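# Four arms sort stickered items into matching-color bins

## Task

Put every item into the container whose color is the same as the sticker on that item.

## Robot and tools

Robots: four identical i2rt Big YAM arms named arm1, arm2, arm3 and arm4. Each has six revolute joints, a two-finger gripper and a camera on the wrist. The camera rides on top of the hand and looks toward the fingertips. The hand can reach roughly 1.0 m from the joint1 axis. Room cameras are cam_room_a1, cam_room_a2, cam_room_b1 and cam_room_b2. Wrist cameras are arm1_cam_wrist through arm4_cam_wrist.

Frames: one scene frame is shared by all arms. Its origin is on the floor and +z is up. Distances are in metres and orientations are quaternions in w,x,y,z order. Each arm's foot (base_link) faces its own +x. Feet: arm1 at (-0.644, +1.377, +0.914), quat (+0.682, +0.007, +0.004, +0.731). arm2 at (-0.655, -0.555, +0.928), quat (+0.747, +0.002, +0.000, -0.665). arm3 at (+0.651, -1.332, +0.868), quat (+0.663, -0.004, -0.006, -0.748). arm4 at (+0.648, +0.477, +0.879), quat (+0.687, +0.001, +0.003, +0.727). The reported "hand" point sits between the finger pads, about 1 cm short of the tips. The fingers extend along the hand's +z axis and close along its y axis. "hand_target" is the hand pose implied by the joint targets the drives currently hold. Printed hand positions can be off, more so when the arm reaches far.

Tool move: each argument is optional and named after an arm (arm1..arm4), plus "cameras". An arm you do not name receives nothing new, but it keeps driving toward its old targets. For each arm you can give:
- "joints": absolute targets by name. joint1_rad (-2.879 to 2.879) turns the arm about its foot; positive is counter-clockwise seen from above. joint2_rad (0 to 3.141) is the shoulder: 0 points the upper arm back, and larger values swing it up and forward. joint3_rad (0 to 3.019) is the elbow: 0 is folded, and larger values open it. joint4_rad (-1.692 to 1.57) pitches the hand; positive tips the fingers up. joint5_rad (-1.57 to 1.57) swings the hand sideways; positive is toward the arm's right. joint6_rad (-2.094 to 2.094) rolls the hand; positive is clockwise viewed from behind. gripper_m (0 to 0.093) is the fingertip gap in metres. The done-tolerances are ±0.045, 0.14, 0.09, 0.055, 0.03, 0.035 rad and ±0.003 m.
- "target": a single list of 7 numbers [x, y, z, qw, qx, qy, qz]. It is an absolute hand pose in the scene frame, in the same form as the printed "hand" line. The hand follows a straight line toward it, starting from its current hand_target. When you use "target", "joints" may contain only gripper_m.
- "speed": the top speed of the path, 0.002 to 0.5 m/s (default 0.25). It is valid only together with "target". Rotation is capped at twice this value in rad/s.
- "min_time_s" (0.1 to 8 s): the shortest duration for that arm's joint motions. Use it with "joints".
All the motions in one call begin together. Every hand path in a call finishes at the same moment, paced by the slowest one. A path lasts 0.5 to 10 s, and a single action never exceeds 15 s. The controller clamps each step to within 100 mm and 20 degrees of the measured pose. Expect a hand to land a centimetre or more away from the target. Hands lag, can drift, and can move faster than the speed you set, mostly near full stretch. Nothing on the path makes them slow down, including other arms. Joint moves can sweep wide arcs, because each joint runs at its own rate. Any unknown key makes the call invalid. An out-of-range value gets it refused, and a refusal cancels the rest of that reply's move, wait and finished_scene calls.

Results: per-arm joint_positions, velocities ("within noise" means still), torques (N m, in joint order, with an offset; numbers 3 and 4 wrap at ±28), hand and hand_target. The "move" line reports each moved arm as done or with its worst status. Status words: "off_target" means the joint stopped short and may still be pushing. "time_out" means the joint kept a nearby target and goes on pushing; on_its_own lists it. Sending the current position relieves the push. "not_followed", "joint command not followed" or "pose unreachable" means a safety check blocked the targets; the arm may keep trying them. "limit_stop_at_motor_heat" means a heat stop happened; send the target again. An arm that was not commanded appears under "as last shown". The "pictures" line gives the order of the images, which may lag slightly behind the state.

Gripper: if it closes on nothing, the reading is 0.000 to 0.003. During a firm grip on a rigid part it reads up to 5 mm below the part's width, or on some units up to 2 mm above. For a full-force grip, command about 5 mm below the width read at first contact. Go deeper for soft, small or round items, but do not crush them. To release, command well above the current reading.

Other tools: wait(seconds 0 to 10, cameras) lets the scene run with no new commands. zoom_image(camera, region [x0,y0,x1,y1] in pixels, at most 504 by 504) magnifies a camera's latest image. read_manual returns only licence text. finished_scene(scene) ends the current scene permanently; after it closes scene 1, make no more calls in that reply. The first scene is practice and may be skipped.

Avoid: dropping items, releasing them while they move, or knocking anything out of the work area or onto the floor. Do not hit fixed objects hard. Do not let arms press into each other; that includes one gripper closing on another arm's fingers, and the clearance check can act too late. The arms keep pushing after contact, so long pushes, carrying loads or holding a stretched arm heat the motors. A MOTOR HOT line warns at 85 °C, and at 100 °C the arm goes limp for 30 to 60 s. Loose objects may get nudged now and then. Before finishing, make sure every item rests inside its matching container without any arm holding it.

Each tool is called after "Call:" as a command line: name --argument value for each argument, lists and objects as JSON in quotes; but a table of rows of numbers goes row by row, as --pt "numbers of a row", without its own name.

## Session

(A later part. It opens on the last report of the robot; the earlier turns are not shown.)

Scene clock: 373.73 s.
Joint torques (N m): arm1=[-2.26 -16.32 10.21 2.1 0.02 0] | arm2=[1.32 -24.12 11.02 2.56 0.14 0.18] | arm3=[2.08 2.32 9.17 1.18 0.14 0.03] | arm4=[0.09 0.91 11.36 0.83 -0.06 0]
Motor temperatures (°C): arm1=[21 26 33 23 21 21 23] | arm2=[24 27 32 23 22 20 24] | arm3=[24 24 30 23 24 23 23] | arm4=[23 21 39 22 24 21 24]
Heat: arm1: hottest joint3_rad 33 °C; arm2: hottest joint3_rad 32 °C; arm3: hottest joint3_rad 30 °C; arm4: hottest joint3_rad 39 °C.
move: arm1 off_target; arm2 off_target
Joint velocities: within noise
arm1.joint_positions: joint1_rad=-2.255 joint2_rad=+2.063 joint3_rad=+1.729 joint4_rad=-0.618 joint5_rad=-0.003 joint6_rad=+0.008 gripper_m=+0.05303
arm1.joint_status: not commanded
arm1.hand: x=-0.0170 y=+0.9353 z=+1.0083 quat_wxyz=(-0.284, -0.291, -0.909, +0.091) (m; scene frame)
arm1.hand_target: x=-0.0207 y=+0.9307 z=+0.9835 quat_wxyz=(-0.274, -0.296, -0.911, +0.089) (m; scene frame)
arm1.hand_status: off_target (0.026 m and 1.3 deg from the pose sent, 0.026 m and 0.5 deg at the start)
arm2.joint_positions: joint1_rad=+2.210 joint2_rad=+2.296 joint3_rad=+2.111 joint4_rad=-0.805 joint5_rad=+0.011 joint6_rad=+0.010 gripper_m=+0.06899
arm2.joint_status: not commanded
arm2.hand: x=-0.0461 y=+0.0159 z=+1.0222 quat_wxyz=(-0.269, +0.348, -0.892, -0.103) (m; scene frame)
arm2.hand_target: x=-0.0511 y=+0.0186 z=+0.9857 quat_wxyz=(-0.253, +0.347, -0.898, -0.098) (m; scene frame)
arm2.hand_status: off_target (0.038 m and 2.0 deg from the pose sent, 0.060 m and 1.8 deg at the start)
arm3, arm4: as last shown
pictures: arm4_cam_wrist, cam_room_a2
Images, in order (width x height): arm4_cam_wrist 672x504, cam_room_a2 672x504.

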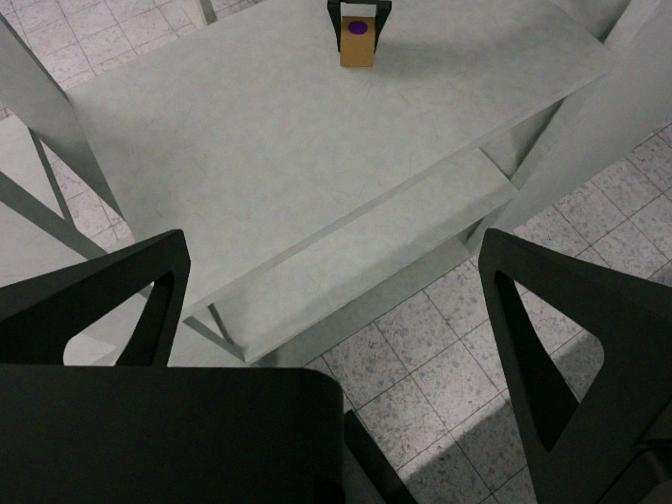

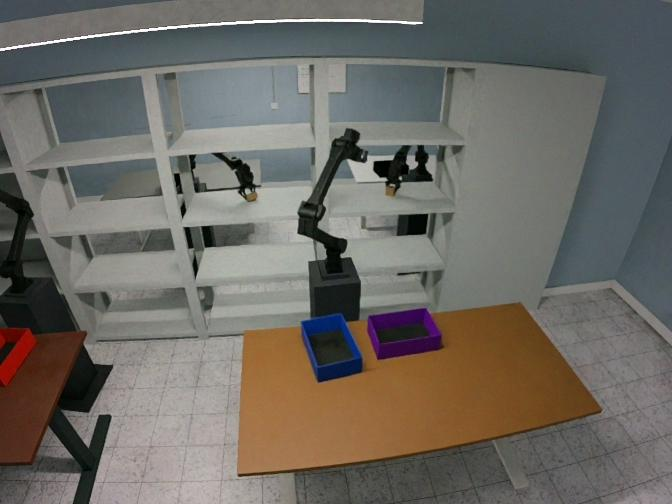

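Call:
move --arm1 '{"joints":{"gripper_m":0.09}}' --arm2 '{"target":[-0.05,0.02,0.967,0.2535,-0.3475,0.8988,0.0980],"speed":0.06}' --cameras '["arm1_cam_wrist","arm4_cam_wrist","cam_room_a2"]'

Call:
zoom_image --camera "cam_room_a2" --region '[200, 130, 330, 220]'

Scene clock: 380.03 s.
Joint torques (N m): arm1=[-2.55 -17.55 10.52 1.95 -0.04 0] | arm2=[1.2 -23.24 9.89 2.54 0.14 0.18] | arm3=[2.02 2.32 9.18 1.18 0.14 0.02] | arm4=[0.79 0.21 11.43 0.96 -0.05 -0.01]
Motor temperatures (°C): arm1=[21 26 33 23 21 21 23] | arm2=[24 27 33 23 22 20 25] | arm3=[24 24 30 23 24 23 23] | arm4=[23 21 39 22 24 21 24]
Heat: arm1: hottest joint3_rad 33 °C; arm2: hottest joint3_rad 33 °C; arm3: hottest joint3_rad 30 °C; arm4: hottest joint3_rad 39 °C.
move: arm1 done; arm2 off_target
Joint velocities: within noise
arm1.joint_positions: joint1_rad=-2.260 joint2_rad=+2.068 joint3_rad=+1.725 joint4_rad=-0.612 joint5_rad=-0.001 joint6_rad=+0.011 gripper_m=+0.08996
arm1.joint_status: all done
arm1.hand: x=-0.0201 y=+0.9318 z=+1.0028 quat_wxyz=(-0.282, -0.296, -0.908, +0.092) (m; scene frame)
arm1.hand_target: x=-0.0208 y=+0.9306 z=+0.9832 quat_wxyz=(-0.274, -0.296, -0.911, +0.089) (m; scene frame)
arm1.hand_status: not commanded
arm2.joint_positions: joint1_rad=+2.210 joint2_rad=+2.296 joint3_rad=+2.098 joint4_rad=-0.766 joint5_rad=+0.011 joint6_rad=+0.010 gripper_m=+0.06899
arm2.joint_status: not commanded
arm2.hand: x=-0.0428 y=+0.0191 z=+1.0212 quat_wxyz=(-0.281, +0.346, -0.889, -0.108) (m; scene frame)
arm2.hand_target: x=-0.0519 y=+0.0179 z=+0.9685 quat_wxyz=(-0.253, +0.347, -0.898, -0.098) (m; scene frame)
arm2.hand_status: off_target (0.055 m and 3.5 deg from the pose sent, 0.055 m and 2.0 deg at the start)
arm3: as last shown
arm4.joint_positions: joint1_rad=+0.909 joint2_rad=+0.690 joint3_rad=+1.352 joint4_rad=-1.188 joint5_rad=-0.012 joint6_rad=-0.013 gripper_m=+0.09398
arm4.joint_status: not commanded
arm4.hand: x=+0.4118 y=+0.6422 z=+1.4137 quat_wxyz=(-0.145, +0.829, -0.251, -0.478) (m; scene frame)
arm4.hand_target: x=+0.4157 y=+0.6421 z=+1.4333 quat_wxyz=(-0.150, +0.822, -0.250, -0.489) (m; scene frame)
arm4.hand_status: not commanded
pictures: arm1_cam_wrist, arm4_cam_wrist, cam_room_a2
Images, in order (width x height): arm1_cam_wrist 672x504, arm4_cam_wrist 672x504, cam_room_a2 672x504.

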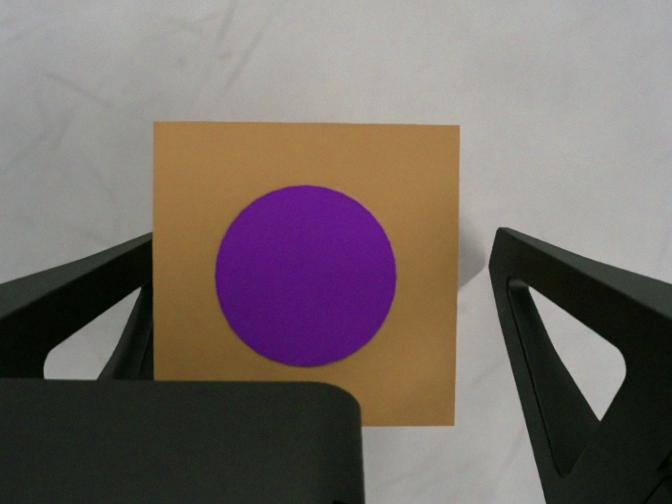

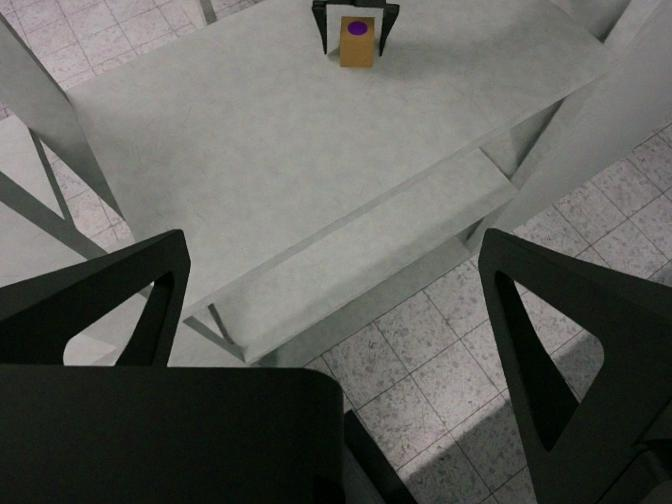

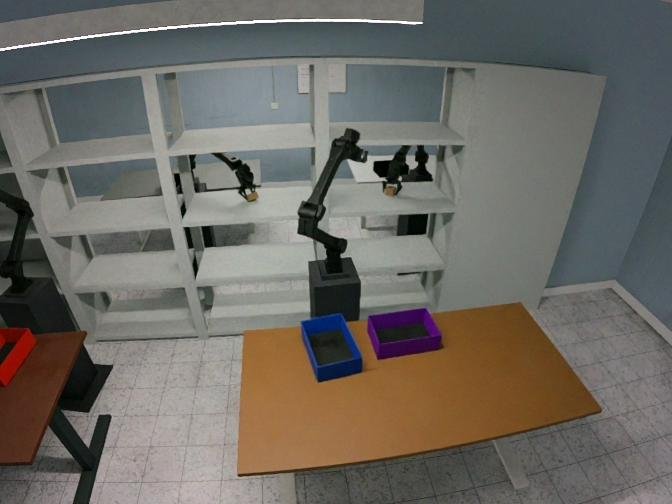

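Scaled by 3.877.

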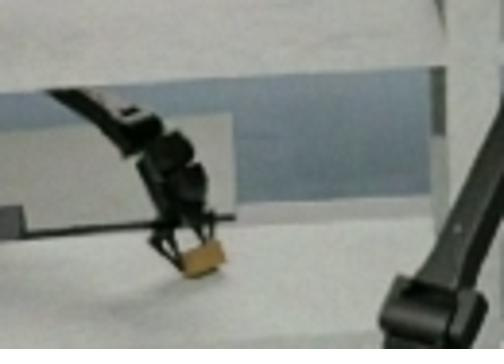

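Call:
move --arm1 '{"target":[-0.11,0.99,1.08,0.2741,0.2959,0.9107,-0.0891],"speed":0.2}' --arm2 '{"target":[-0.05,0.02,0.945,0.2535,-0.3475,0.8988,0.0980],"speed":0.06}' --cameras '["arm2_cam_wrist","arm1_cam_wrist","cam_room_a2"]'

Call:
zoom_image --camera "cam_room_a2" --region '[200, 130, 330, 220]'

Scene clock: 388.03 s.
Joint torques (N m): arm1=[-2.2 -14.62 10.99 0.9 -0.04 -0.03] | arm2=[1.32 -22.12 8.83 2.33 0.16 0.16] | arm3=[1.96 2.2 9.18 1.18 0.14 0.03] | arm4=[0.09 0.44 11.38 0.96 -0.06 -0.01]
Motor temperatures (°C): arm1=[21 27 33 23 21 21 23] | arm2=[24 27 32 23 22 20 25] | arm3=[24 24 30 23 24 23 23] | arm4=[23 21 39 22 24 21 24]
Heat: arm1: hottest joint3_rad 33 °C; arm2: hottest joint3_rad 32 °C; arm3: hottest joint3_rad 30 °C; arm4: hottest joint3_rad 39 °C.
move: arm1 done; arm2 off_target
Joint velocities: within noise
arm1.joint_positions: joint1_rad=-2.260 joint2_rad=+1.740 joint3_rad=+1.438 joint4_rad=-0.663 joint5_rad=-0.005 joint6_rad=+0.010 gripper_m=+0.08996
arm1.joint_status: not commanded
arm1.hand: x=-0.1051 y=+0.9942 z=+1.0796 quat_wxyz=(-0.278, -0.295, -0.910, +0.089) (m; scene frame)
arm1.hand_target: x=-0.1100 y=+0.9900 z=+1.0801 quat_wxyz=(-0.274, -0.296, -0.911, +0.089) (m; scene frame)
arm1.hand_status: done (0.006 m and 0.5 deg from the pose sent, 0.132 m and 1.0 deg at the start)
arm2.joint_positions: joint1_rad=+2.210 joint2_rad=+2.296 joint3_rad=+2.081 joint4_rad=-0.715 joint5_rad=+0.011 joint6_rad=+0.011 gripper_m=+0.06899
arm2.joint_status: not commanded
arm2.hand: x=-0.0388 y=+0.0229 z=+1.0199 quat_wxyz=(-0.296, +0.343, -0.884, -0.114) (m; scene frame)
arm2.hand_target: x=-0.0530 y=+0.0167 z=+0.9478 quat_wxyz=(-0.253, +0.347, -0.898, -0.098) (m; scene frame)
arm2.hand_status: off_target (0.076 m and 5.4 deg from the pose sent, 0.076 m and 3.5 deg at the start)
arm3, arm4: as last shown
pictures: arm1_cam_wrist, arm2_cam_wrist, cam_room_a2
Images, in order (width x height): arm1_cam_wrist 672x504, arm2_cam_wrist 672x504, cam_room_a2 672x504.

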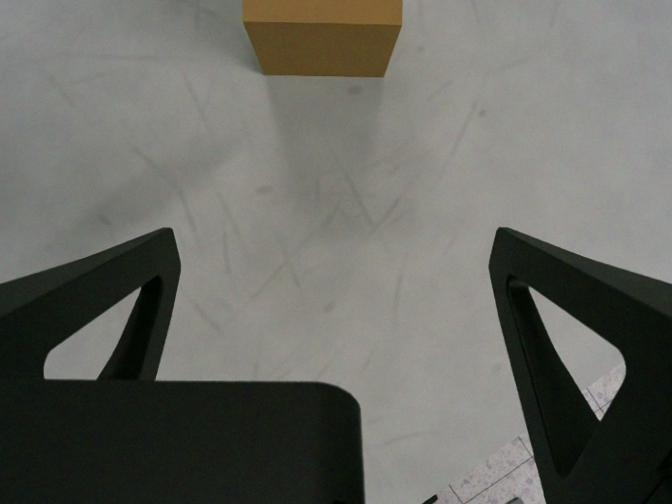

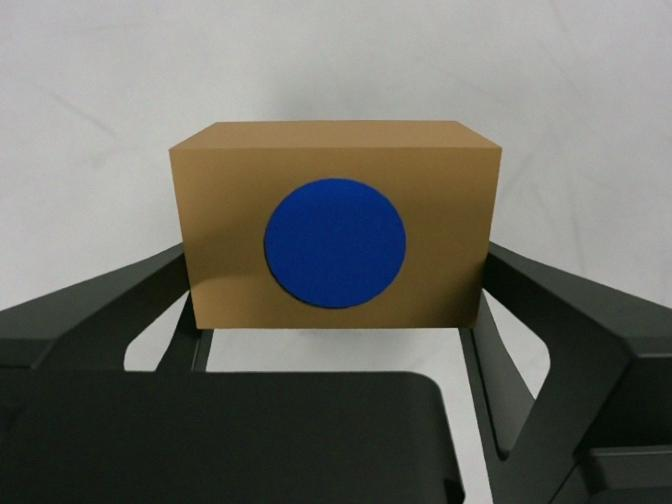

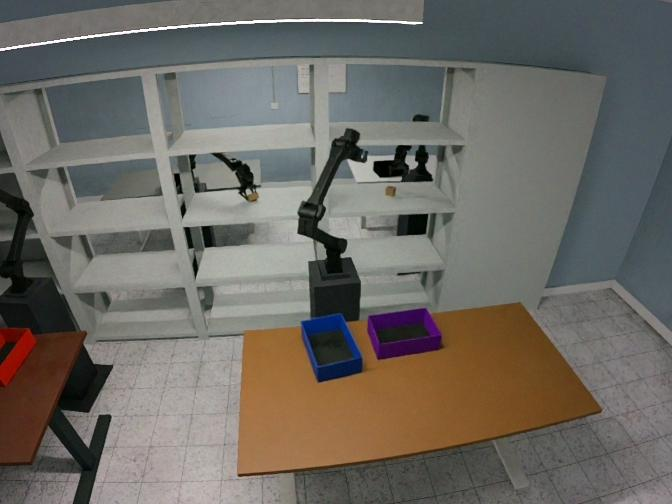

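Scaled by 3.877.

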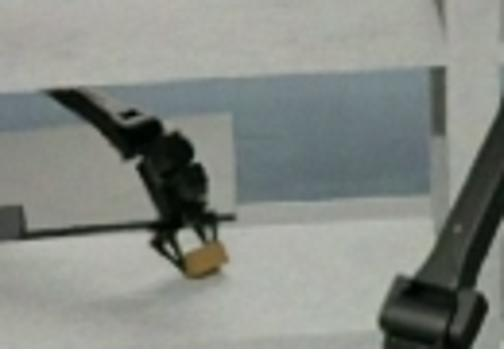

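Call:
move --arm1 '{"target":[-0.38,1.19,1.12,0.2741,0.2959,0.9107,-0.0891],"speed":0.3}' --arm2 '{"target":[-0.045,0.022,0.985,0.2535,-0.3475,0.8988,0.0980],"speed":0.1}'

Call:
move --arm2 '{"joints":{"gripper_m":0.093}}' --cameras '["arm2_cam_wrist"]'

Scene clock: 393.33 s.
Joint torques (N m): arm1=[-1.9 -0.03 11.95 0.95 0.08 -0.04] | arm2=[1.03 -22.89 14.54 0.68 0.08 0.11] | arm3=[2.02 2.26 9.18 1.21 0.14 0.02] | arm4=[0.15 0.91 11.4 0.92 -0.03 0.02]
Motor temperatures (°C): arm1=[21 27 33 23 21 21 23] | arm2=[24 27 32 23 22 20 25] | arm3=[24 24 30 23 24 23 23] | arm4=[23 21 40 22 24 21 24]
Heat: arm1: hottest joint3_rad 33 °C; arm2: hottest joint3_rad 32 °C; arm3: hottest joint3_rad 30 °C; arm4: hottest joint3_rad 40 °C.
move: arm1 done; arm2 off_target
Joint velocities: within noise
arm1.joint_positions: joint1_rad=-2.260 joint2_rad=+0.768 joint3_rad=+0.697 joint4_rad=-0.884 joint5_rad=-0.004 joint6_rad=+0.010 gripper_m=+0.08996
arm1.joint_status: not commanded
arm1.hand: x=-0.3793 y=+1.1903 z=+1.1222 quat_wxyz=(-0.282, -0.295, -0.909, +0.091) (m; scene frame)
arm1.hand_target: x=-0.3800 y=+1.1900 z=+1.1200 quat_wxyz=(-0.274, -0.296, -0.911, +0.089) (m; scene frame)
arm1.hand_status: done (0.002 m and 1.0 deg from the pose sent, 0.340 m and 0.5 deg at the start)
arm2.joint_positions: joint1_rad=+2.210 joint2_rad=+2.295 joint3_rad=+2.096 joint4_rad=-0.768 joint5_rad=+0.011 joint6_rad=+0.016 gripper_m=+0.06899
arm2.joint_status: not commanded
arm2.hand: x=-0.0436 y=+0.0183 z=+1.0200 quat_wxyz=(-0.279, +0.344, -0.890, -0.108) (m; scene frame)
arm2.hand_target: x=-0.0462 y=+0.0206 z=+0.9855 quat_wxyz=(-0.254, +0.347, -0.897, -0.098) (m; scene frame)
arm2.hand_status: off_target (0.035 m and 3.3 deg from the pose sent, 0.035 m and 5.4 deg at the start)
arm3, arm4: as last shown
pictures: none

Scene clock: 393.87 s.
Joint torques (N m): arm1=[-1.49 0.03 11.92 0.98 0.13 0.04] | arm2=[1.08 -23.36 14.49 1.22 0.08 0.1] | arm3=[2.02 2.26 9.21 1.2 0.14 0.03] | arm4=[-0.21 0.97 11.48 0.99 -0.04 0]
Motor temperatures (°C): arm1=[21 27 33 23 21 21 23] | arm2=[24 27 32 23 22 20 25] | arm3=[24 24 30 23 24 23 23] | arm4=[23 21 40 22 24 21 24]
Heat: arm1: hottest joint3_rad 33 °C; arm2: hottest joint3_rad 32 °C; arm3: hottest joint3_rad 30 °C; arm4: hottest joint3_rad 40 °C.
move: arm2 done
Joint velocities: within noise
arm1, arm3, arm4: as last shown
arm2.joint_positions: joint1_rad=+2.210 joint2_rad=+2.303 joint3_rad=+2.096 joint4_rad=-0.783 joint5_rad=+0.011 joint6_rad=+0.016 gripper_m=+0.09292
arm2.joint_status: all done
arm2.hand: x=-0.0460 y=+0.0160 z=+1.0118 quat_wxyz=(-0.269, +0.345, -0.893, -0.104) (m; scene frame)
arm2.hand_target: x=-0.0462 y=+0.0206 z=+0.9856 quat_wxyz=(-0.254, +0.347, -0.897, -0.098) (m; scene frame)
arm2.hand_status: not commanded
pictures: arm2_cam_wrist
Images, in order (width x height): arm2_cam_wrist 672x504.

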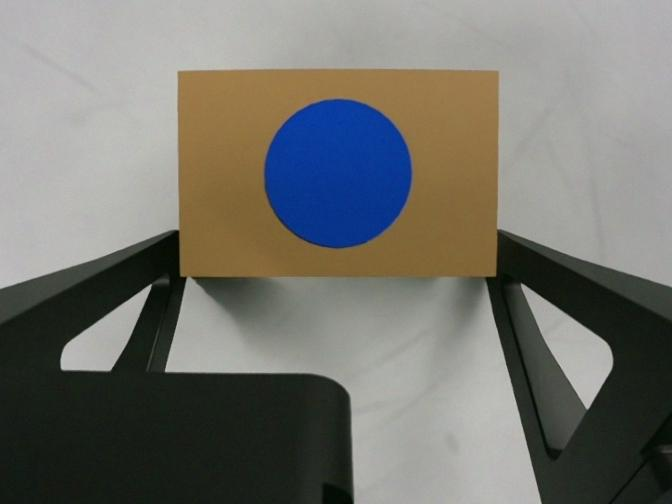

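Call:
move --arm2 '{"target":[-0.06,0.01,1.10,0.2535,-0.3475,0.8988,0.0980],"speed":0.15}'

Call:
move --arm2 '{"target":[-0.42,-0.34,1.14,0.2535,-0.3475,0.8988,0.0980],"speed":0.3}' --cameras '["arm2_cam_wrist","arm4_cam_wrist","cam_room_a2"]'

Scene clock: 403.10 s.
Joint torques (N m): arm1=[-1.96 -0.38 11.96 0.96 0.12 0.04] | arm2=[1.2 -27.05 16.39 1.2 0.11 0.12] | arm3=[1.9 2.14 9.18 1.2 0.14 0.03] | arm4=[0.73 0.79 11.45 0.81 -0.02 0.01]
Motor temperatures (°C): arm1=[21 26 33 23 21 21 22] | arm2=[24 28 33 22 22 20 24] | arm3=[24 24 30 23 24 23 23] | arm4=[23 21 40 22 24 21 24]
Heat: arm1: hottest joint3_rad 33 °C; arm2: hottest joint3_rad 33 °C; arm3: hottest joint3_rad 30 °C; arm4: hottest joint3_rad 40 °C.
move: arm2 off_target
Joint velocities: within noise
arm1, arm3, arm4: as last shown
arm2.joint_positions: joint1_rad=+2.210 joint2_rad=+2.232 joint3_rad=+2.170 joint4_rad=-0.996 joint5_rad=+0.011 joint6_rad=+0.016 gripper_m=+0.09292
arm2.joint_status: not commanded
arm2.hand: x=-0.0640 y=-0.0010 z=+1.0788 quat_wxyz=(-0.238, +0.349, -0.902, -0.091) (m; scene frame)
arm2.hand_target: x=-0.0607 y=+0.0092 z=+1.0999 quat_wxyz=(-0.254, +0.347, -0.898, -0.098) (m; scene frame)
arm2.hand_status: off_target (0.024 m and 1.9 deg from the pose sent, 0.090 m and 2.0 deg at the start)
pictures: none

Scene clock: 405.43 s.
Joint torques (N m): arm1=[-1.85 0.03 11.67 0.92 0.1 -0.01] | arm2=[-0.09 -3.49 10.89 1.35 -0.15 -0.01] | arm3=[1.9 2.08 9.22 1.22 0.14 0.03] | arm4=[0.21 0.73 11.43 0.92 -0.08 -0.01]
Motor temperatures (°C): arm1=[21 26 32 23 21 21 22] | arm2=[24 28 33 22 22 20 24] | arm3=[24 24 30 23 24 23 23] | arm4=[23 21 40 22 24 21 24]
Heat: arm1: hottest joint3_rad 32 °C; arm2: hottest joint3_rad 33 °C; arm3: hottest joint3_rad 30 °C; arm4: hottest joint3_rad 40 °C.
move: arm2 off_target
Joint velocities: within noise
arm1, arm3, arm4: as last shown
arm2.joint_positions: joint1_rad=+2.210 joint2_rad=+0.799 joint3_rad=+0.749 joint4_rad=-0.936 joint5_rad=+0.009 joint6_rad=+0.016 gripper_m=+0.09292
arm2.joint_status: not commanded
arm2.hand: x=-0.4180 y=-0.3346 z=+1.1525 quat_wxyz=(-0.270, +0.345, -0.893, -0.106) (m; scene frame)
arm2.hand_target: x=-0.4202 y=-0.3400 z=+1.1402 quat_wxyz=(-0.253, +0.347, -0.898, -0.098) (m; scene frame)
arm2.hand_status: off_target (0.014 m and 2.2 deg from the pose sent, 0.495 m and 1.9 deg at the start)
pictures: arm2_cam_wrist, arm4_cam_wrist, cam_room_a2
Images, in order (width x height): arm2_cam_wrist 672x504, arm4_cam_wrist 672x504, cam_room_a2 672x504.

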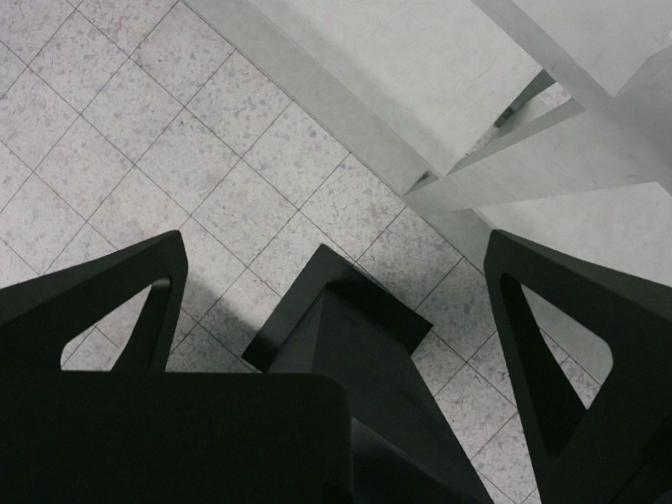

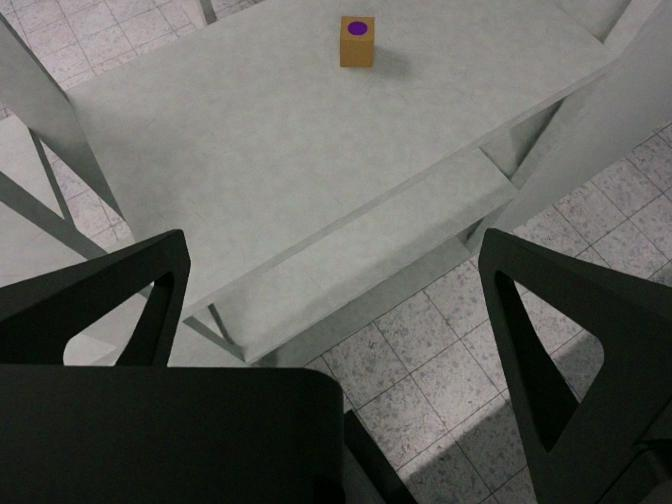

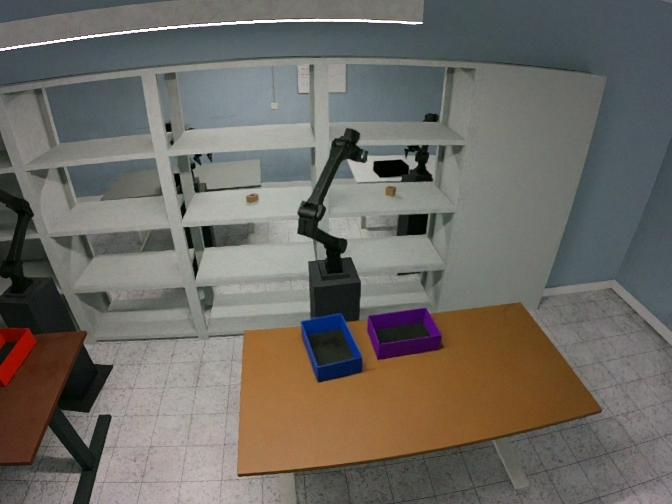

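Call:
move --arm4 '{"target":[0.38,0.665,1.13,0.0891,-0.9107,0.2959,0.2741]}' --arm1 '{"joints":{"joint2_rad":0.65,"joint3_rad":1.43,"joint4_rad":-1.5},"min_time_s":3}' --arm2 '{"joints":{"joint2_rad":0.65,"joint3_rad":1.5,"joint4_rad":-1.5},"min_time_s":3}'

Call:
move --arm4 '{"target":[0.02,0.90,1.135,0.0891,-0.9107,0.2959,0.2741]}' --cameras '["arm4_cam_wrist","cam_room_a2"]'

Scene clock: 418.63 s.
Joint torques (N m): arm1=[-2.14 2.73 13.48 1.07 0.07 0.05] | arm2=[-0.09 0.03 12.86 1.76 -0.16 -0.01] | arm3=[1.96 2.08 9.17 1.21 0.14 0.03] | arm4=[1.55 -3.19 9.68 1.44 0.23 0.16]
Motor temperatures (°C): arm1=[21 26 33 23 21 21 22] | arm2=[24 27 33 22 22 20 24] | arm3=[24 24 30 23 24 23 23] | arm4=[23 21 40 22 24 21 24]
Heat: arm1: hottest joint3_rad 33 °C; arm2: hottest joint3_rad 33 °C; arm3: hottest joint3_rad 30 °C; arm4: hottest joint3_rad 40 °C.
move: arm1 done; arm2 done; arm4 done
Joint velocities: within noise
arm1.joint_positions: joint1_rad=-2.260 joint2_rad=+0.654 joint3_rad=+1.382 joint4_rad=-1.489 joint5_rad=-0.004 joint6_rad=+0.010 gripper_m=+0.08996
arm1.joint_status: all done
arm1.hand: x=-0.4509 y=+1.2439 z=+1.4083 quat_wxyz=(-0.369, -0.284, -0.877, +0.118) (m; scene frame)
arm1.hand_target: x=-0.4572 y=+1.2480 z=+1.4296 quat_wxyz=(-0.386, -0.282, -0.869, +0.125) (m; scene frame)
arm1.hand_status: not commanded
arm2.joint_positions: joint1_rad=+2.210 joint2_rad=+0.657 joint3_rad=+1.457 joint4_rad=-1.486 joint5_rad=+0.009 joint6_rad=+0.016 gripper_m=+0.09292
arm2.joint_status: all done
arm2.hand: x=-0.4938 y=-0.4066 z=+1.4615 quat_wxyz=(-0.400, +0.325, -0.842, -0.159) (m; scene frame)
arm2.hand_target: x=-0.5003 y=-0.4147 z=+1.4795 quat_wxyz=(-0.415, +0.322, -0.835, -0.162) (m; scene frame)
arm2.hand_status: not commanded
arm3.joint_positions: joint1_rad=+1.680 joint2_rad=+0.603 joint3_rad=+1.391 joint4_rad=-1.494 joint5_rad=-0.003 joint6_rad=-0.008 gripper_m=+0.09396
arm3.joint_status: not commanded
arm3.hand: x=+0.8570 y=-1.3269 z=+1.3788 quat_wxyz=(-0.419, +0.002, -0.908, +0.009) (m; scene frame)
arm3.hand_target: x=+0.8538 y=-1.3252 z=+1.3872 quat_wxyz=(-0.426, +0.002, -0.905, +0.007) (m; scene frame)
arm3.hand_status: not commanded
arm4.joint_positions: joint1_rad=+0.912 joint2_rad=+0.807 joint3_rad=+0.819 joint4_rad=-1.021 joint5_rad=+0.021 joint6_rad=+0.013 gripper_m=+0.09398
arm4.joint_status: not commanded
arm4.hand: x=+0.3852 y=+0.6645 z=+1.1257 quat_wxyz=(-0.088, +0.914, -0.294, -0.264) (m; scene frame)
arm4.hand_target: x=+0.3801 y=+0.6649 z=+1.1301 quat_wxyz=(-0.089, +0.911, -0.296, -0.274) (m; scene frame)
arm4.hand_status: done (0.007 m and 1.2 deg from the pose sent, 0.286 m and 26.5 deg at the start)
pictures: none

Scene clock: 421.20 s.
Joint torques (N m): arm1=[-1.85 3.14 13.59 1.03 0.08 0.03] | arm2=[-0.03 0.03 12.89 1.74 -0.15 -0.01] | arm3=[1.96 2.2 9.18 1.2 0.15 0.03] | arm4=[1.61 -21.71 13.24 0.43 0.23 0.15]
Motor temperatures (°C): arm1=[21 26 33 23 21 21 22] | arm2=[24 27 33 22 22 20 24] | arm3=[24 24 30 23 24 23 23] | arm4=[23 22 40 22 24 21 24]
Heat: arm1: hottest joint3_rad 33 °C; arm2: hottest joint3_rad 33 °C; arm3: hottest joint3_rad 30 °C; arm4: hottest joint3_rad 40 °C.
move: arm4 off_target
Joint velocities: within noise
arm1, arm2, arm3: as last shown
arm4.joint_positions: joint1_rad=+0.922 joint2_rad=+1.966 joint3_rad=+1.967 joint4_rad=-1.008 joint5_rad=+0.026 joint6_rad=+0.020 gripper_m=+0.09398
arm4.joint_status: not commanded
arm4.hand: x=+0.0339 y=+0.8981 z=+1.1248 quat_wxyz=(-0.088, +0.914, -0.294, -0.265) (m; scene frame)
arm4.hand_target: x=+0.0206 y=+0.8994 z=+1.1348 quat_wxyz=(-0.089, +0.911, -0.296, -0.275) (m; scene frame)
arm4.hand_status: off_target (0.017 m and 1.2 deg from the pose sent, 0.435 m and 1.2 deg at the start)
pictures: arm4_cam_wrist, cam_room_a2
Images, in order (width x height): arm4_cam_wrist 672x504, cam_room_a2 672x504.

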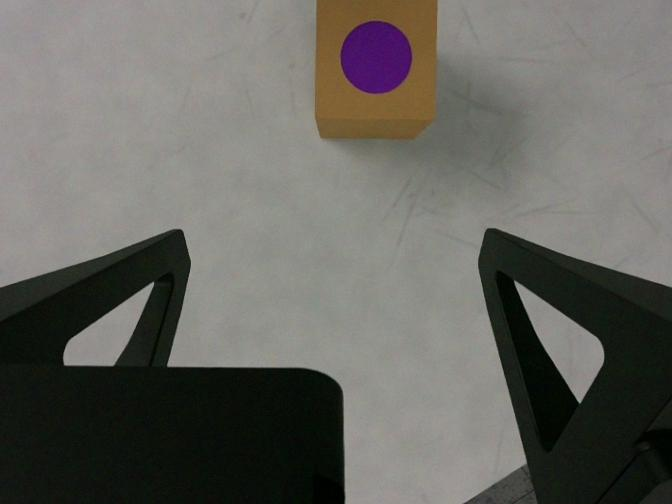

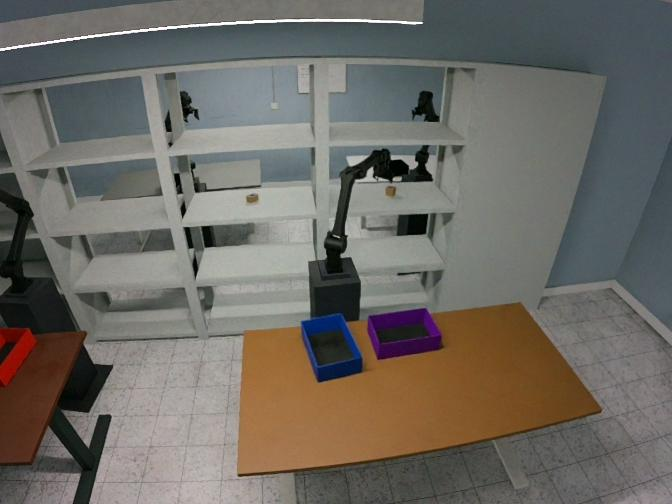

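Call:
move --arm4 '{"target":[-0.033,0.96,1.075,0.0891,-0.9107,0.2959,0.2741],"speed":0.15}' --cameras '["arm4_cam_wrist"]'

Scene clock: 429.50 s.
Joint torques (N m): arm1=[-1.44 3.6 13.56 1.1 0.09 0.01] | arm2=[0.03 0.09 12.94 1.74 -0.16 -0.02] | arm3=[1.96 2.14 9.17 1.16 0.15 0.03] | arm4=[0.62 -25.82 13.08 0.51 -0.05 -0.05]
Motor temperatures (°C): arm1=[21 26 33 23 21 21 22] | arm2=[24 27 33 22 22 20 24] | arm3=[24 24 30 23 24 23 23] | arm4=[23 23 40 22 24 21 24]
Heat: arm1: hottest joint3_rad 33 °C; arm2: hottest joint3_rad 33 °C; arm3: hottest joint3_rad 30 °C; arm4: hottest joint3_rad 40 °C.
move: arm4 off_target
Joint velocities: within noise
arm1, arm2, arm3: as last shown
arm4.joint_positions: joint1_rad=+0.909 joint2_rad=+2.239 joint3_rad=+2.269 joint4_rad=-1.034 joint5_rad=+0.017 joint6_rad=+0.020 gripper_m=+0.09398
arm4.joint_status: not commanded
arm4.hand: x=-0.0274 y=+0.9502 z=+1.0688 quat_wxyz=(-0.086, +0.912, -0.298, -0.267) (m; scene frame)
arm4.hand_target: x=-0.0324 y=+0.9596 z=+1.0748 quat_wxyz=(-0.089, +0.910, -0.296, -0.275) (m; scene frame)
arm4.hand_status: off_target (0.013 m and 0.9 deg from the pose sent, 0.104 m and 1.2 deg at the start)
pictures: arm4_cam_wrist
Images, in order (width x height): arm4_cam_wrist 672x504.

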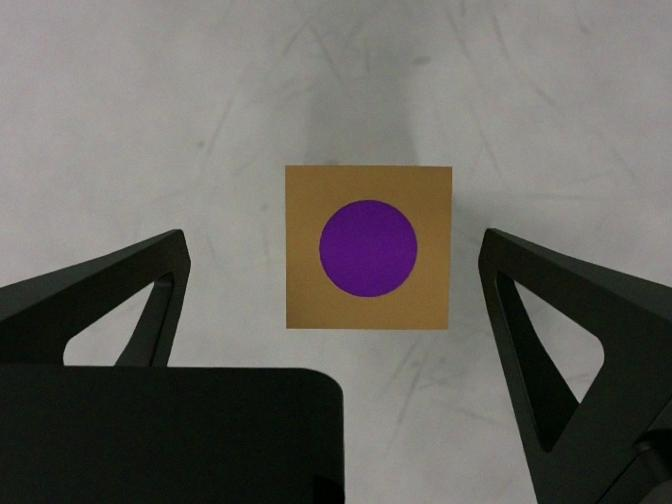

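Call:
move --arm4 '{"target":[-0.025,0.97,1.002,0.0891,-0.9107,0.2959,0.2741],"speed":0.12}' --cameras '["arm4_cam_wrist"]'

Scene clock: 434.17 s.
Joint torques (N m): arm1=[-1.67 2.9 13.59 1.2 0.12 0] | arm2=[0.09 0.09 12.88 1.74 -0.16 -0.01] | arm3=[2.08 2.2 9.18 1.21 0.14 0.04] | arm4=[0.67 -24.76 9.26 1.47 -0.03 -0.07]
Motor temperatures (°C): arm1=[21 25 33 23 21 21 22] | arm2=[24 27 32 22 22 20 24] | arm3=[24 24 30 23 24 23 23] | arm4=[23 24 40 22 24 21 24]
Heat: arm1: hottest joint3_rad 33 °C; arm2: hottest joint3_rad 32 °C; arm3: hottest joint3_rad 30 °C; arm4: hottest joint3_rad 40 °C.
move: arm4 off_target
Joint velocities: within noise
arm1, arm2, arm3: as last shown
arm4.joint_positions: joint1_rad=+0.891 joint2_rad=+2.240 joint3_rad=+2.146 joint4_rad=-0.879 joint5_rad=+0.007 joint6_rad=+0.010 gripper_m=+0.09398
arm4.joint_status: not commanded
arm4.hand: x=-0.0240 y=+0.9639 z=+1.0253 quat_wxyz=(-0.090, +0.907, -0.299, -0.281) (m; scene frame)
arm4.hand_target: x=-0.0243 y=+0.9693 z=+1.0020 quat_wxyz=(-0.089, +0.911, -0.296, -0.274) (m; scene frame)
arm4.hand_status: off_target (0.024 m and 1.0 deg from the pose sent, 0.070 m and 0.9 deg at the start)
pictures: arm4_cam_wrist
Images, in order (width x height): arm4_cam_wrist 672x504.

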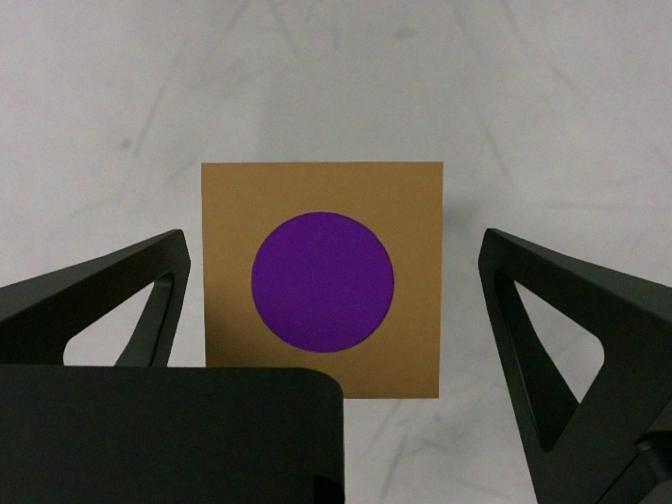

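Call:
move --arm4 '{"target":[-0.019,0.966,0.975,0.0891,-0.9107,0.2959,0.2741],"speed":0.12}' --cameras '["arm4_cam_wrist"]'

Scene clock: 438.80 s.
Joint torques (N m): arm1=[-1.73 3.02 13.44 1.25 0.09 0.01] | arm2=[0.09 0.09 12.9 1.74 -0.16 -0.02] | arm3=[1.96 2.14 9.2 1.2 0.14 0.03] | arm4=[0.32 -24.88 7.43 1.47 0.01 -0.04]
Motor temperatures (°C): arm1=[21 25 33 23 21 21 22] | arm2=[24 27 32 22 22 20 23] | arm3=[24 24 30 23 24 23 23] | arm4=[23 24 39 22 24 21 24]
Heat: arm1: hottest joint3_rad 33 °C; arm2: hottest joint3_rad 32 °C; arm3: hottest joint3_rad 30 °C; arm4: hottest joint3_rad 39 °C.
move: arm4 off_target
Joint velocities: within noise
arm1, arm2, arm3: as last shown
arm4.joint_positions: joint1_rad=+0.891 joint2_rad=+2.229 joint3_rad=+2.082 joint4_rad=-0.799 joint5_rad=+0.007 joint6_rad=+0.006 gripper_m=+0.09398
arm4.joint_status: not commanded
arm4.hand: x=-0.0246 y=+0.9637 z=+1.0117 quat_wxyz=(-0.094, +0.904, -0.296, -0.293) (m; scene frame)
arm4.hand_target: x=-0.0181 y=+0.9652 z=+0.9756 quat_wxyz=(-0.089, +0.911, -0.296, -0.274) (m; scene frame)
arm4.hand_status: off_target (0.037 m and 2.4 deg from the pose sent, 0.051 m and 1.0 deg at the start)
pictures: arm4_cam_wrist
Images, in order (width x height): arm4_cam_wrist 672x504.

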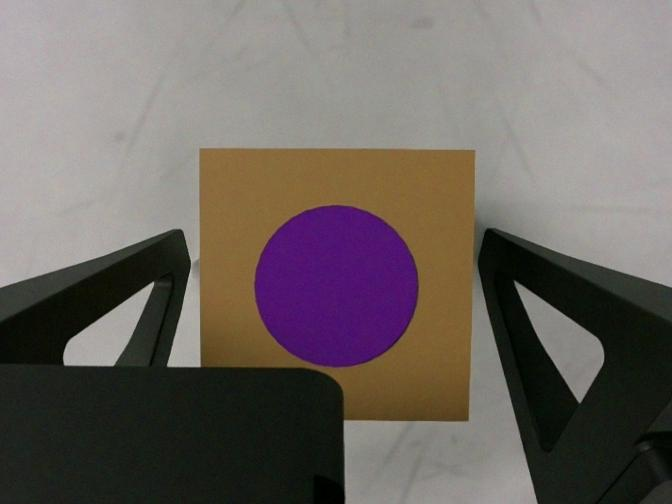

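Call:
move --arm4 '{"joints":{"gripper_m":0.043}}'

Call:
move --arm4 '{"target":[-0.015,0.96,1.09,0.0891,-0.9107,0.2959,0.2741],"speed":0.15}' --cameras '["arm4_cam_wrist"]'

Call:
move --arm4 '{"target":[0.38,0.665,1.16,0.0891,-0.9107,0.2959,0.2741],"speed":0.25}' --cameras '["arm4_cam_wrist"]'

Scene clock: 444.30 s.
Joint torques (N m): arm1=[-1.2 2.43 13.49 1.09 0.11 0.04] | arm2=[-0.03 0.03 12.9 1.76 -0.16 -0.01] | arm3=[2.14 2.26 9.16 1.17 0.14 0.03] | arm4=[1.2 -24.64 7.66 1.26 -0.05 -0.04]
Motor temperatures (°C): arm1=[21 25 34 23 21 21 22] | arm2=[24 26 32 22 22 20 23] | arm3=[24 24 30 23 24 23 23] | arm4=[23 25 39 22 24 21 24]
Heat: arm1: hottest joint3_rad 34 °C; arm2: hottest joint3_rad 32 °C; arm3: hottest joint3_rad 30 °C; arm4: hottest joint3_rad 39 °C.
move: arm4 off_target
Joint velocities: within noise
arm1, arm2, arm3: as last shown
arm4.joint_positions: joint1_rad=+0.879 joint2_rad=+2.229 joint3_rad=+2.080 joint4_rad=-0.791 joint5_rad=+0.007 joint6_rad=+0.003 gripper_m=+0.05356
arm4.joint_status: gripper_m off_target (ended at +0.05359, target +0.04300)
arm4.hand: x=-0.0194 y=+0.9726 z=+1.0117 quat_wxyz=(-0.098, +0.902, -0.300, -0.295) (m; scene frame)
arm4.hand_target: x=-0.0180 y=+0.9652 z=+0.9756 quat_wxyz=(-0.089, +0.911, -0.296, -0.274) (m; scene frame)
arm4.hand_status: not commanded
pictures: none

Scene clock: 445.83 s.
Joint torques (N m): arm1=[-2.02 3.31 13.52 1.28 0.1 0.05] | arm2=[-0.09 0.03 12.89 1.74 -0.16 -0.01] | arm3=[1.96 2.2 9.14 1.18 0.13 0.03] | arm4=[1.96 -29.04 13.19 0.47 0.02 0.08]
Motor temperatures (°C): arm1=[21 25 34 23 21 21 22] | arm2=[24 26 32 22 22 20 23] | arm3=[24 24 30 23 24 23 23] | arm4=[23 25 39 22 24 21 25]
Heat: arm1: hottest joint3_rad 34 °C; arm2: hottest joint3_rad 32 °C; arm3: hottest joint3_rad 30 °C; arm4: hottest joint3_rad 39 °C.
move: arm4 off_target
Joint velocities: within noise
arm1, arm2, arm3: as last shown
arm4.joint_positions: joint1_rad=+0.879 joint2_rad=+2.217 joint3_rad=+2.200 joint4_rad=-1.030 joint5_rad=+0.007 joint6_rad=+0.001 gripper_m=+0.05356
arm4.joint_status: not commanded
arm4.hand: x=-0.0021 y=+0.9601 z=+1.0507 quat_wxyz=(-0.082, +0.917, -0.304, -0.246) (m; scene frame)
arm4.hand_target: x=-0.0133 y=+0.9589 z=+1.0899 quat_wxyz=(-0.089, +0.911, -0.296, -0.274) (m; scene frame)
arm4.hand_status: off_target (0.041 m and 3.5 deg from the pose sent, 0.079 m and 2.8 deg at the start)
pictures: arm4_cam_wrist
Images, in order (width x height): arm4_cam_wrist 672x504.

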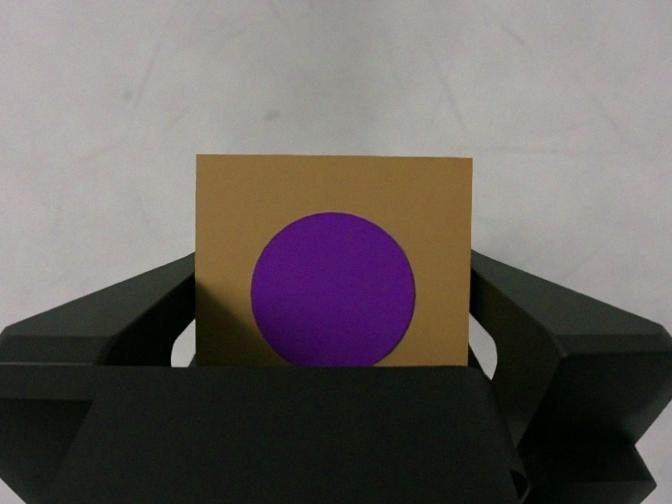

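Scene clock: 448.40 s.
Joint torques (N m): arm1=[-1.67 2.43 13.52 1.14 0.07 -0.01] | arm2=[-0.03 -0.03 12.9 1.73 -0.15 -0.01] | arm3=[1.96 2.14 9.17 1.17 0.14 0.03] | arm4=[1.67 -2.61 9.21 0.58 0.22 0.2]
Motor temperatures (°C): arm1=[21 25 34 23 21 21 22] | arm2=[24 26 32 22 22 20 23] | arm3=[24 24 30 23 24 23 23] | arm4=[23 25 39 22 24 21 25]
Heat: arm1: hottest joint3_rad 34 °C; arm2: hottest joint3_rad 32 °C; arm3: hottest joint3_rad 30 °C; arm4: hottest joint3_rad 39 °C.
move: arm4 done
Joint velocities: within noise
arm1, arm2, arm3: as last shown
arm4.joint_positions: joint1_rad=+0.913 joint2_rad=+0.803 joint3_rad=+0.906 joint4_rad=-1.071 joint5_rad=+0.021 joint6_rad=+0.013 gripper_m=+0.05356
arm4.joint_status: not commanded
arm4.hand: x=+0.3808 y=+0.6674 z=+1.1648 quat_wxyz=(-0.094, +0.909, -0.292, -0.283) (m; scene frame)
arm4.hand_target: x=+0.3800 y=+0.6650 z=+1.1601 quat_wxyz=(-0.089, +0.911, -0.296, -0.274) (m; scene frame)
arm4.hand_status: done (0.005 m and 1.2 deg from the pose sent, 0.495 m and 3.5 deg at the start)
pictures: arm4_cam_wrist
Images, in order (width x height): arm4_cam_wrist 672x504.

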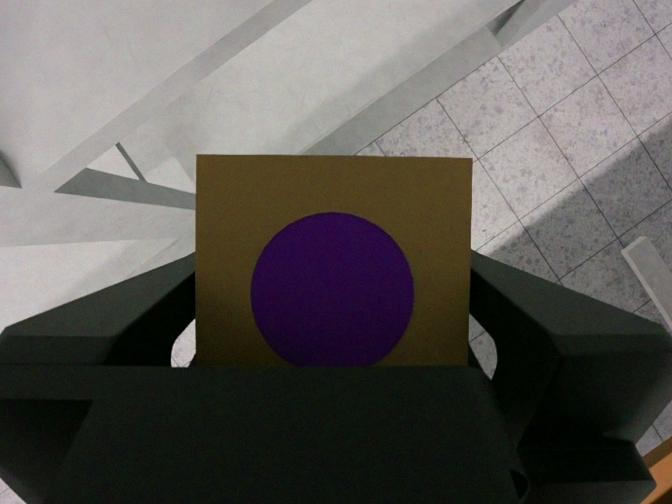

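Call:
move --arm4 '{"joints":{"joint2_rad":0.9,"joint3_rad":1.5,"joint4_rad":-1.6},"min_time_s":2}'

Call:
move --arm4 '{"joints":{"joint1_rad":-1.117},"min_time_s":2.5}'

Call:
move --arm4 '{"target":[1.124,0.743,1.0,0.2839,-0.1663,0.9430,0.0500]}' --cameras '["arm4_cam_wrist","cam_room_a2"]'

Scene clock: 461.17 s.
Joint torques (N m): arm1=[-1.2 2.73 13.52 1.14 0.11 0.04] | arm2=[-0.03 0.09 12.96 1.76 -0.16 -0.02] | arm3=[1.96 2.2 9.2 1.2 0.14 0.03] | arm4=[1.26 -2.32 11.47 0.47 0.2 0.19]
Motor temperatures (°C): arm1=[21 25 34 23 21 21 22] | arm2=[24 26 32 22 22 20 23] | arm3=[24 24 30 23 24 23 23] | arm4=[23 24 39 22 24 21 25]
Heat: arm1: hottest joint3_rad 34 °C; arm2: hottest joint3_rad 32 °C; arm3: hottest joint3_rad 30 °C; arm4: hottest joint3_rad 39 °C.
move: arm4 done
Joint velocities: within noise
arm1.joint_positions: joint1_rad=-2.260 joint2_rad=+0.654 joint3_rad=+1.382 joint4_rad=-1.489 joint5_rad=-0.004 joint6_rad=+0.010 gripper_m=+0.08996
arm1.joint_status: not commanded
arm1.hand: x=-0.4509 y=+1.2439 z=+1.4083 quat_wxyz=(-0.369, -0.284, -0.877, +0.118) (m; scene frame)
arm1.hand_target: x=-0.4572 y=+1.2480 z=+1.4296 quat_wxyz=(-0.386, -0.282, -0.869, +0.125) (m; scene frame)
arm1.hand_status: not commanded
arm2.joint_positions: joint1_rad=+2.210 joint2_rad=+0.657 joint3_rad=+1.457 joint4_rad=-1.486 joint5_rad=+0.009 joint6_rad=+0.016 gripper_m=+0.09292
arm2.joint_status: not commanded
arm2.hand: x=-0.4938 y=-0.4066 z=+1.4615 quat_wxyz=(-0.400, +0.325, -0.842, -0.159) (m; scene frame)
arm2.hand_target: x=-0.5003 y=-0.4147 z=+1.4795 quat_wxyz=(-0.415, +0.322, -0.835, -0.162) (m; scene frame)
arm2.hand_status: not commanded
arm3.joint_positions: joint1_rad=+1.680 joint2_rad=+0.603 joint3_rad=+1.391 joint4_rad=-1.494 joint5_rad=-0.003 joint6_rad=-0.008 gripper_m=+0.09396
arm3.joint_status: not commanded
arm3.hand: x=+0.8570 y=-1.3269 z=+1.3788 quat_wxyz=(-0.419, +0.002, -0.908, +0.009) (m; scene frame)
arm3.hand_target: x=+0.8538 y=-1.3252 z=+1.3872 quat_wxyz=(-0.426, +0.002, -0.905, +0.007) (m; scene frame)
arm3.hand_status: not commanded
arm4.joint_positions: joint1_rad=+0.913 joint2_rad=+0.889 joint3_rad=+1.453 joint4_rad=-1.590 joint5_rad=+0.022 joint6_rad=+0.013 gripper_m=+0.05356
arm4.joint_status: all done
arm4.hand: x=+0.4156 y=+0.6448 z=+1.3390 quat_wxyz=(-0.086, +0.917, -0.295, -0.256) (m; scene frame)
arm4.hand_target: x=+0.4131 y=+0.6442 z=+1.3560 quat_wxyz=(-0.088, +0.912, -0.296, -0.269) (m; scene frame)
arm4.hand_status: not commanded
pictures: none

Scene clock: 464.00 s.
Joint torques (N m): arm1=[-2.61 2.96 13.46 1.13 0.07 0.06] | arm2=[-0.09 0.03 12.88 1.74 -0.16 -0.01] | arm3=[2.02 2.08 9.17 1.2 0.13 0.04] | arm4=[0.38 -2.2 11.3 0.47 0.16 0.17]
Motor temperatures (°C): arm1=[21 25 34 23 21 21 22] | arm2=[24 26 33 22 22 20 23] | arm3=[24 24 30 23 24 23 23] | arm4=[23 24 39 22 24 21 25]
Heat: arm1: hottest joint3_rad 34 °C; arm2: hottest joint3_rad 33 °C; arm3: hottest joint3_rad 30 °C; arm4: hottest joint3_rad 39 °C.
move: arm4 done
Joint velocities: within noise
arm1, arm2, arm3: as last shown
arm4.joint_positions: joint1_rad=-1.114 joint2_rad=+0.890 joint3_rad=+1.453 joint4_rad=-1.590 joint5_rad=+0.024 joint6_rad=+0.014 gripper_m=+0.05357
arm4.joint_status: all done
arm4.hand: x=+0.9028 y=+0.6161 z=+1.3365 quat_wxyz=(-0.259, +0.235, -0.935, -0.058) (m; scene frame)
arm4.hand_target: x=+0.9045 y=+0.6158 z=+1.3538 quat_wxyz=(-0.272, +0.227, -0.933, -0.062) (m; scene frame)
arm4.hand_status: not commanded
pictures: none

Scene clock: 466.43 s.
Joint torques (N m): arm1=[-1.61 2.96 13.42 1.17 0.07 0.05] | arm2=[0.03 0.15 12.93 1.73 -0.16 -0.02] | arm3=[1.96 2.26 9.16 1.24 0.14 0.02] | arm4=[1.49 -14.51 9.35 1.47 0.29 0.2]
Motor temperatures (°C): arm1=[21 25 34 23 21 21 22] | arm2=[24 26 33 22 22 20 23] | arm3=[24 24 30 23 24 23 23] | arm4=[23 24 39 22 24 21 25]
Heat: arm1: hottest joint3_rad 34 °C; arm2: hottest joint3_rad 33 °C; arm3: hottest joint3_rad 30 °C; arm4: hottest joint3_rad 39 °C.
move: arm4 off_target
Joint velocities: within noise
arm1, arm2, arm3: as last shown
arm4.joint_positions: joint1_rad=-1.093 joint2_rad=+1.526 joint3_rad=+1.013 joint4_rad=-0.512 joint5_rad=+0.102 joint6_rad=+0.149 gripper_m=+0.05357
arm4.joint_status: not commanded
arm4.hand: x=+1.1169 y=+0.7337 z=+0.9891 quat_wxyz=(-0.267, +0.171, -0.947, -0.042) (m; scene frame)
arm4.hand_target: x=+1.1237 y=+0.7428 z=+1.0003 quat_wxyz=(-0.284, +0.166, -0.943, -0.050) (m; scene frame)
arm4.hand_status: off_target (0.016 m and 2.2 deg from the pose sent, 0.422 m and 8.5 deg at the start)
pictures: arm4_cam_wrist, cam_room_a2
Images, in order (width x height): arm4_cam_wrist 672x504, cam_room_a2 672x504.

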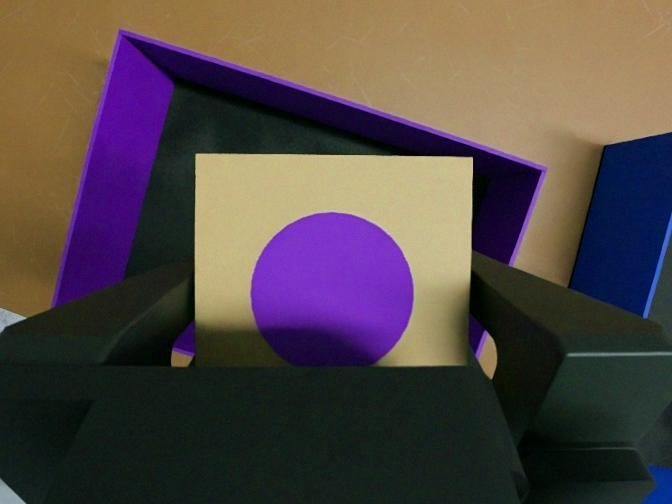

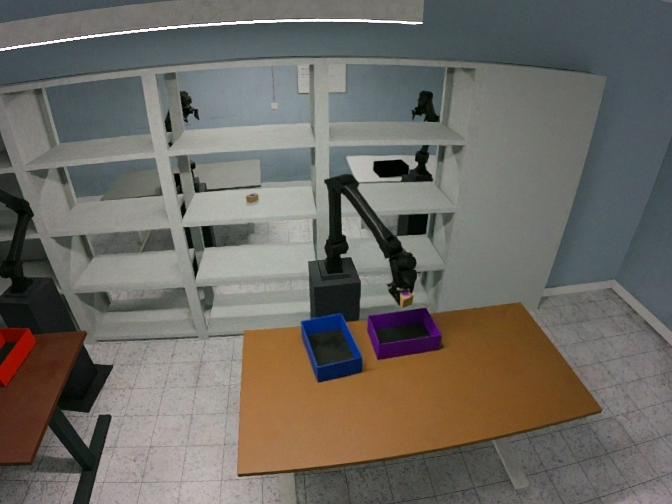

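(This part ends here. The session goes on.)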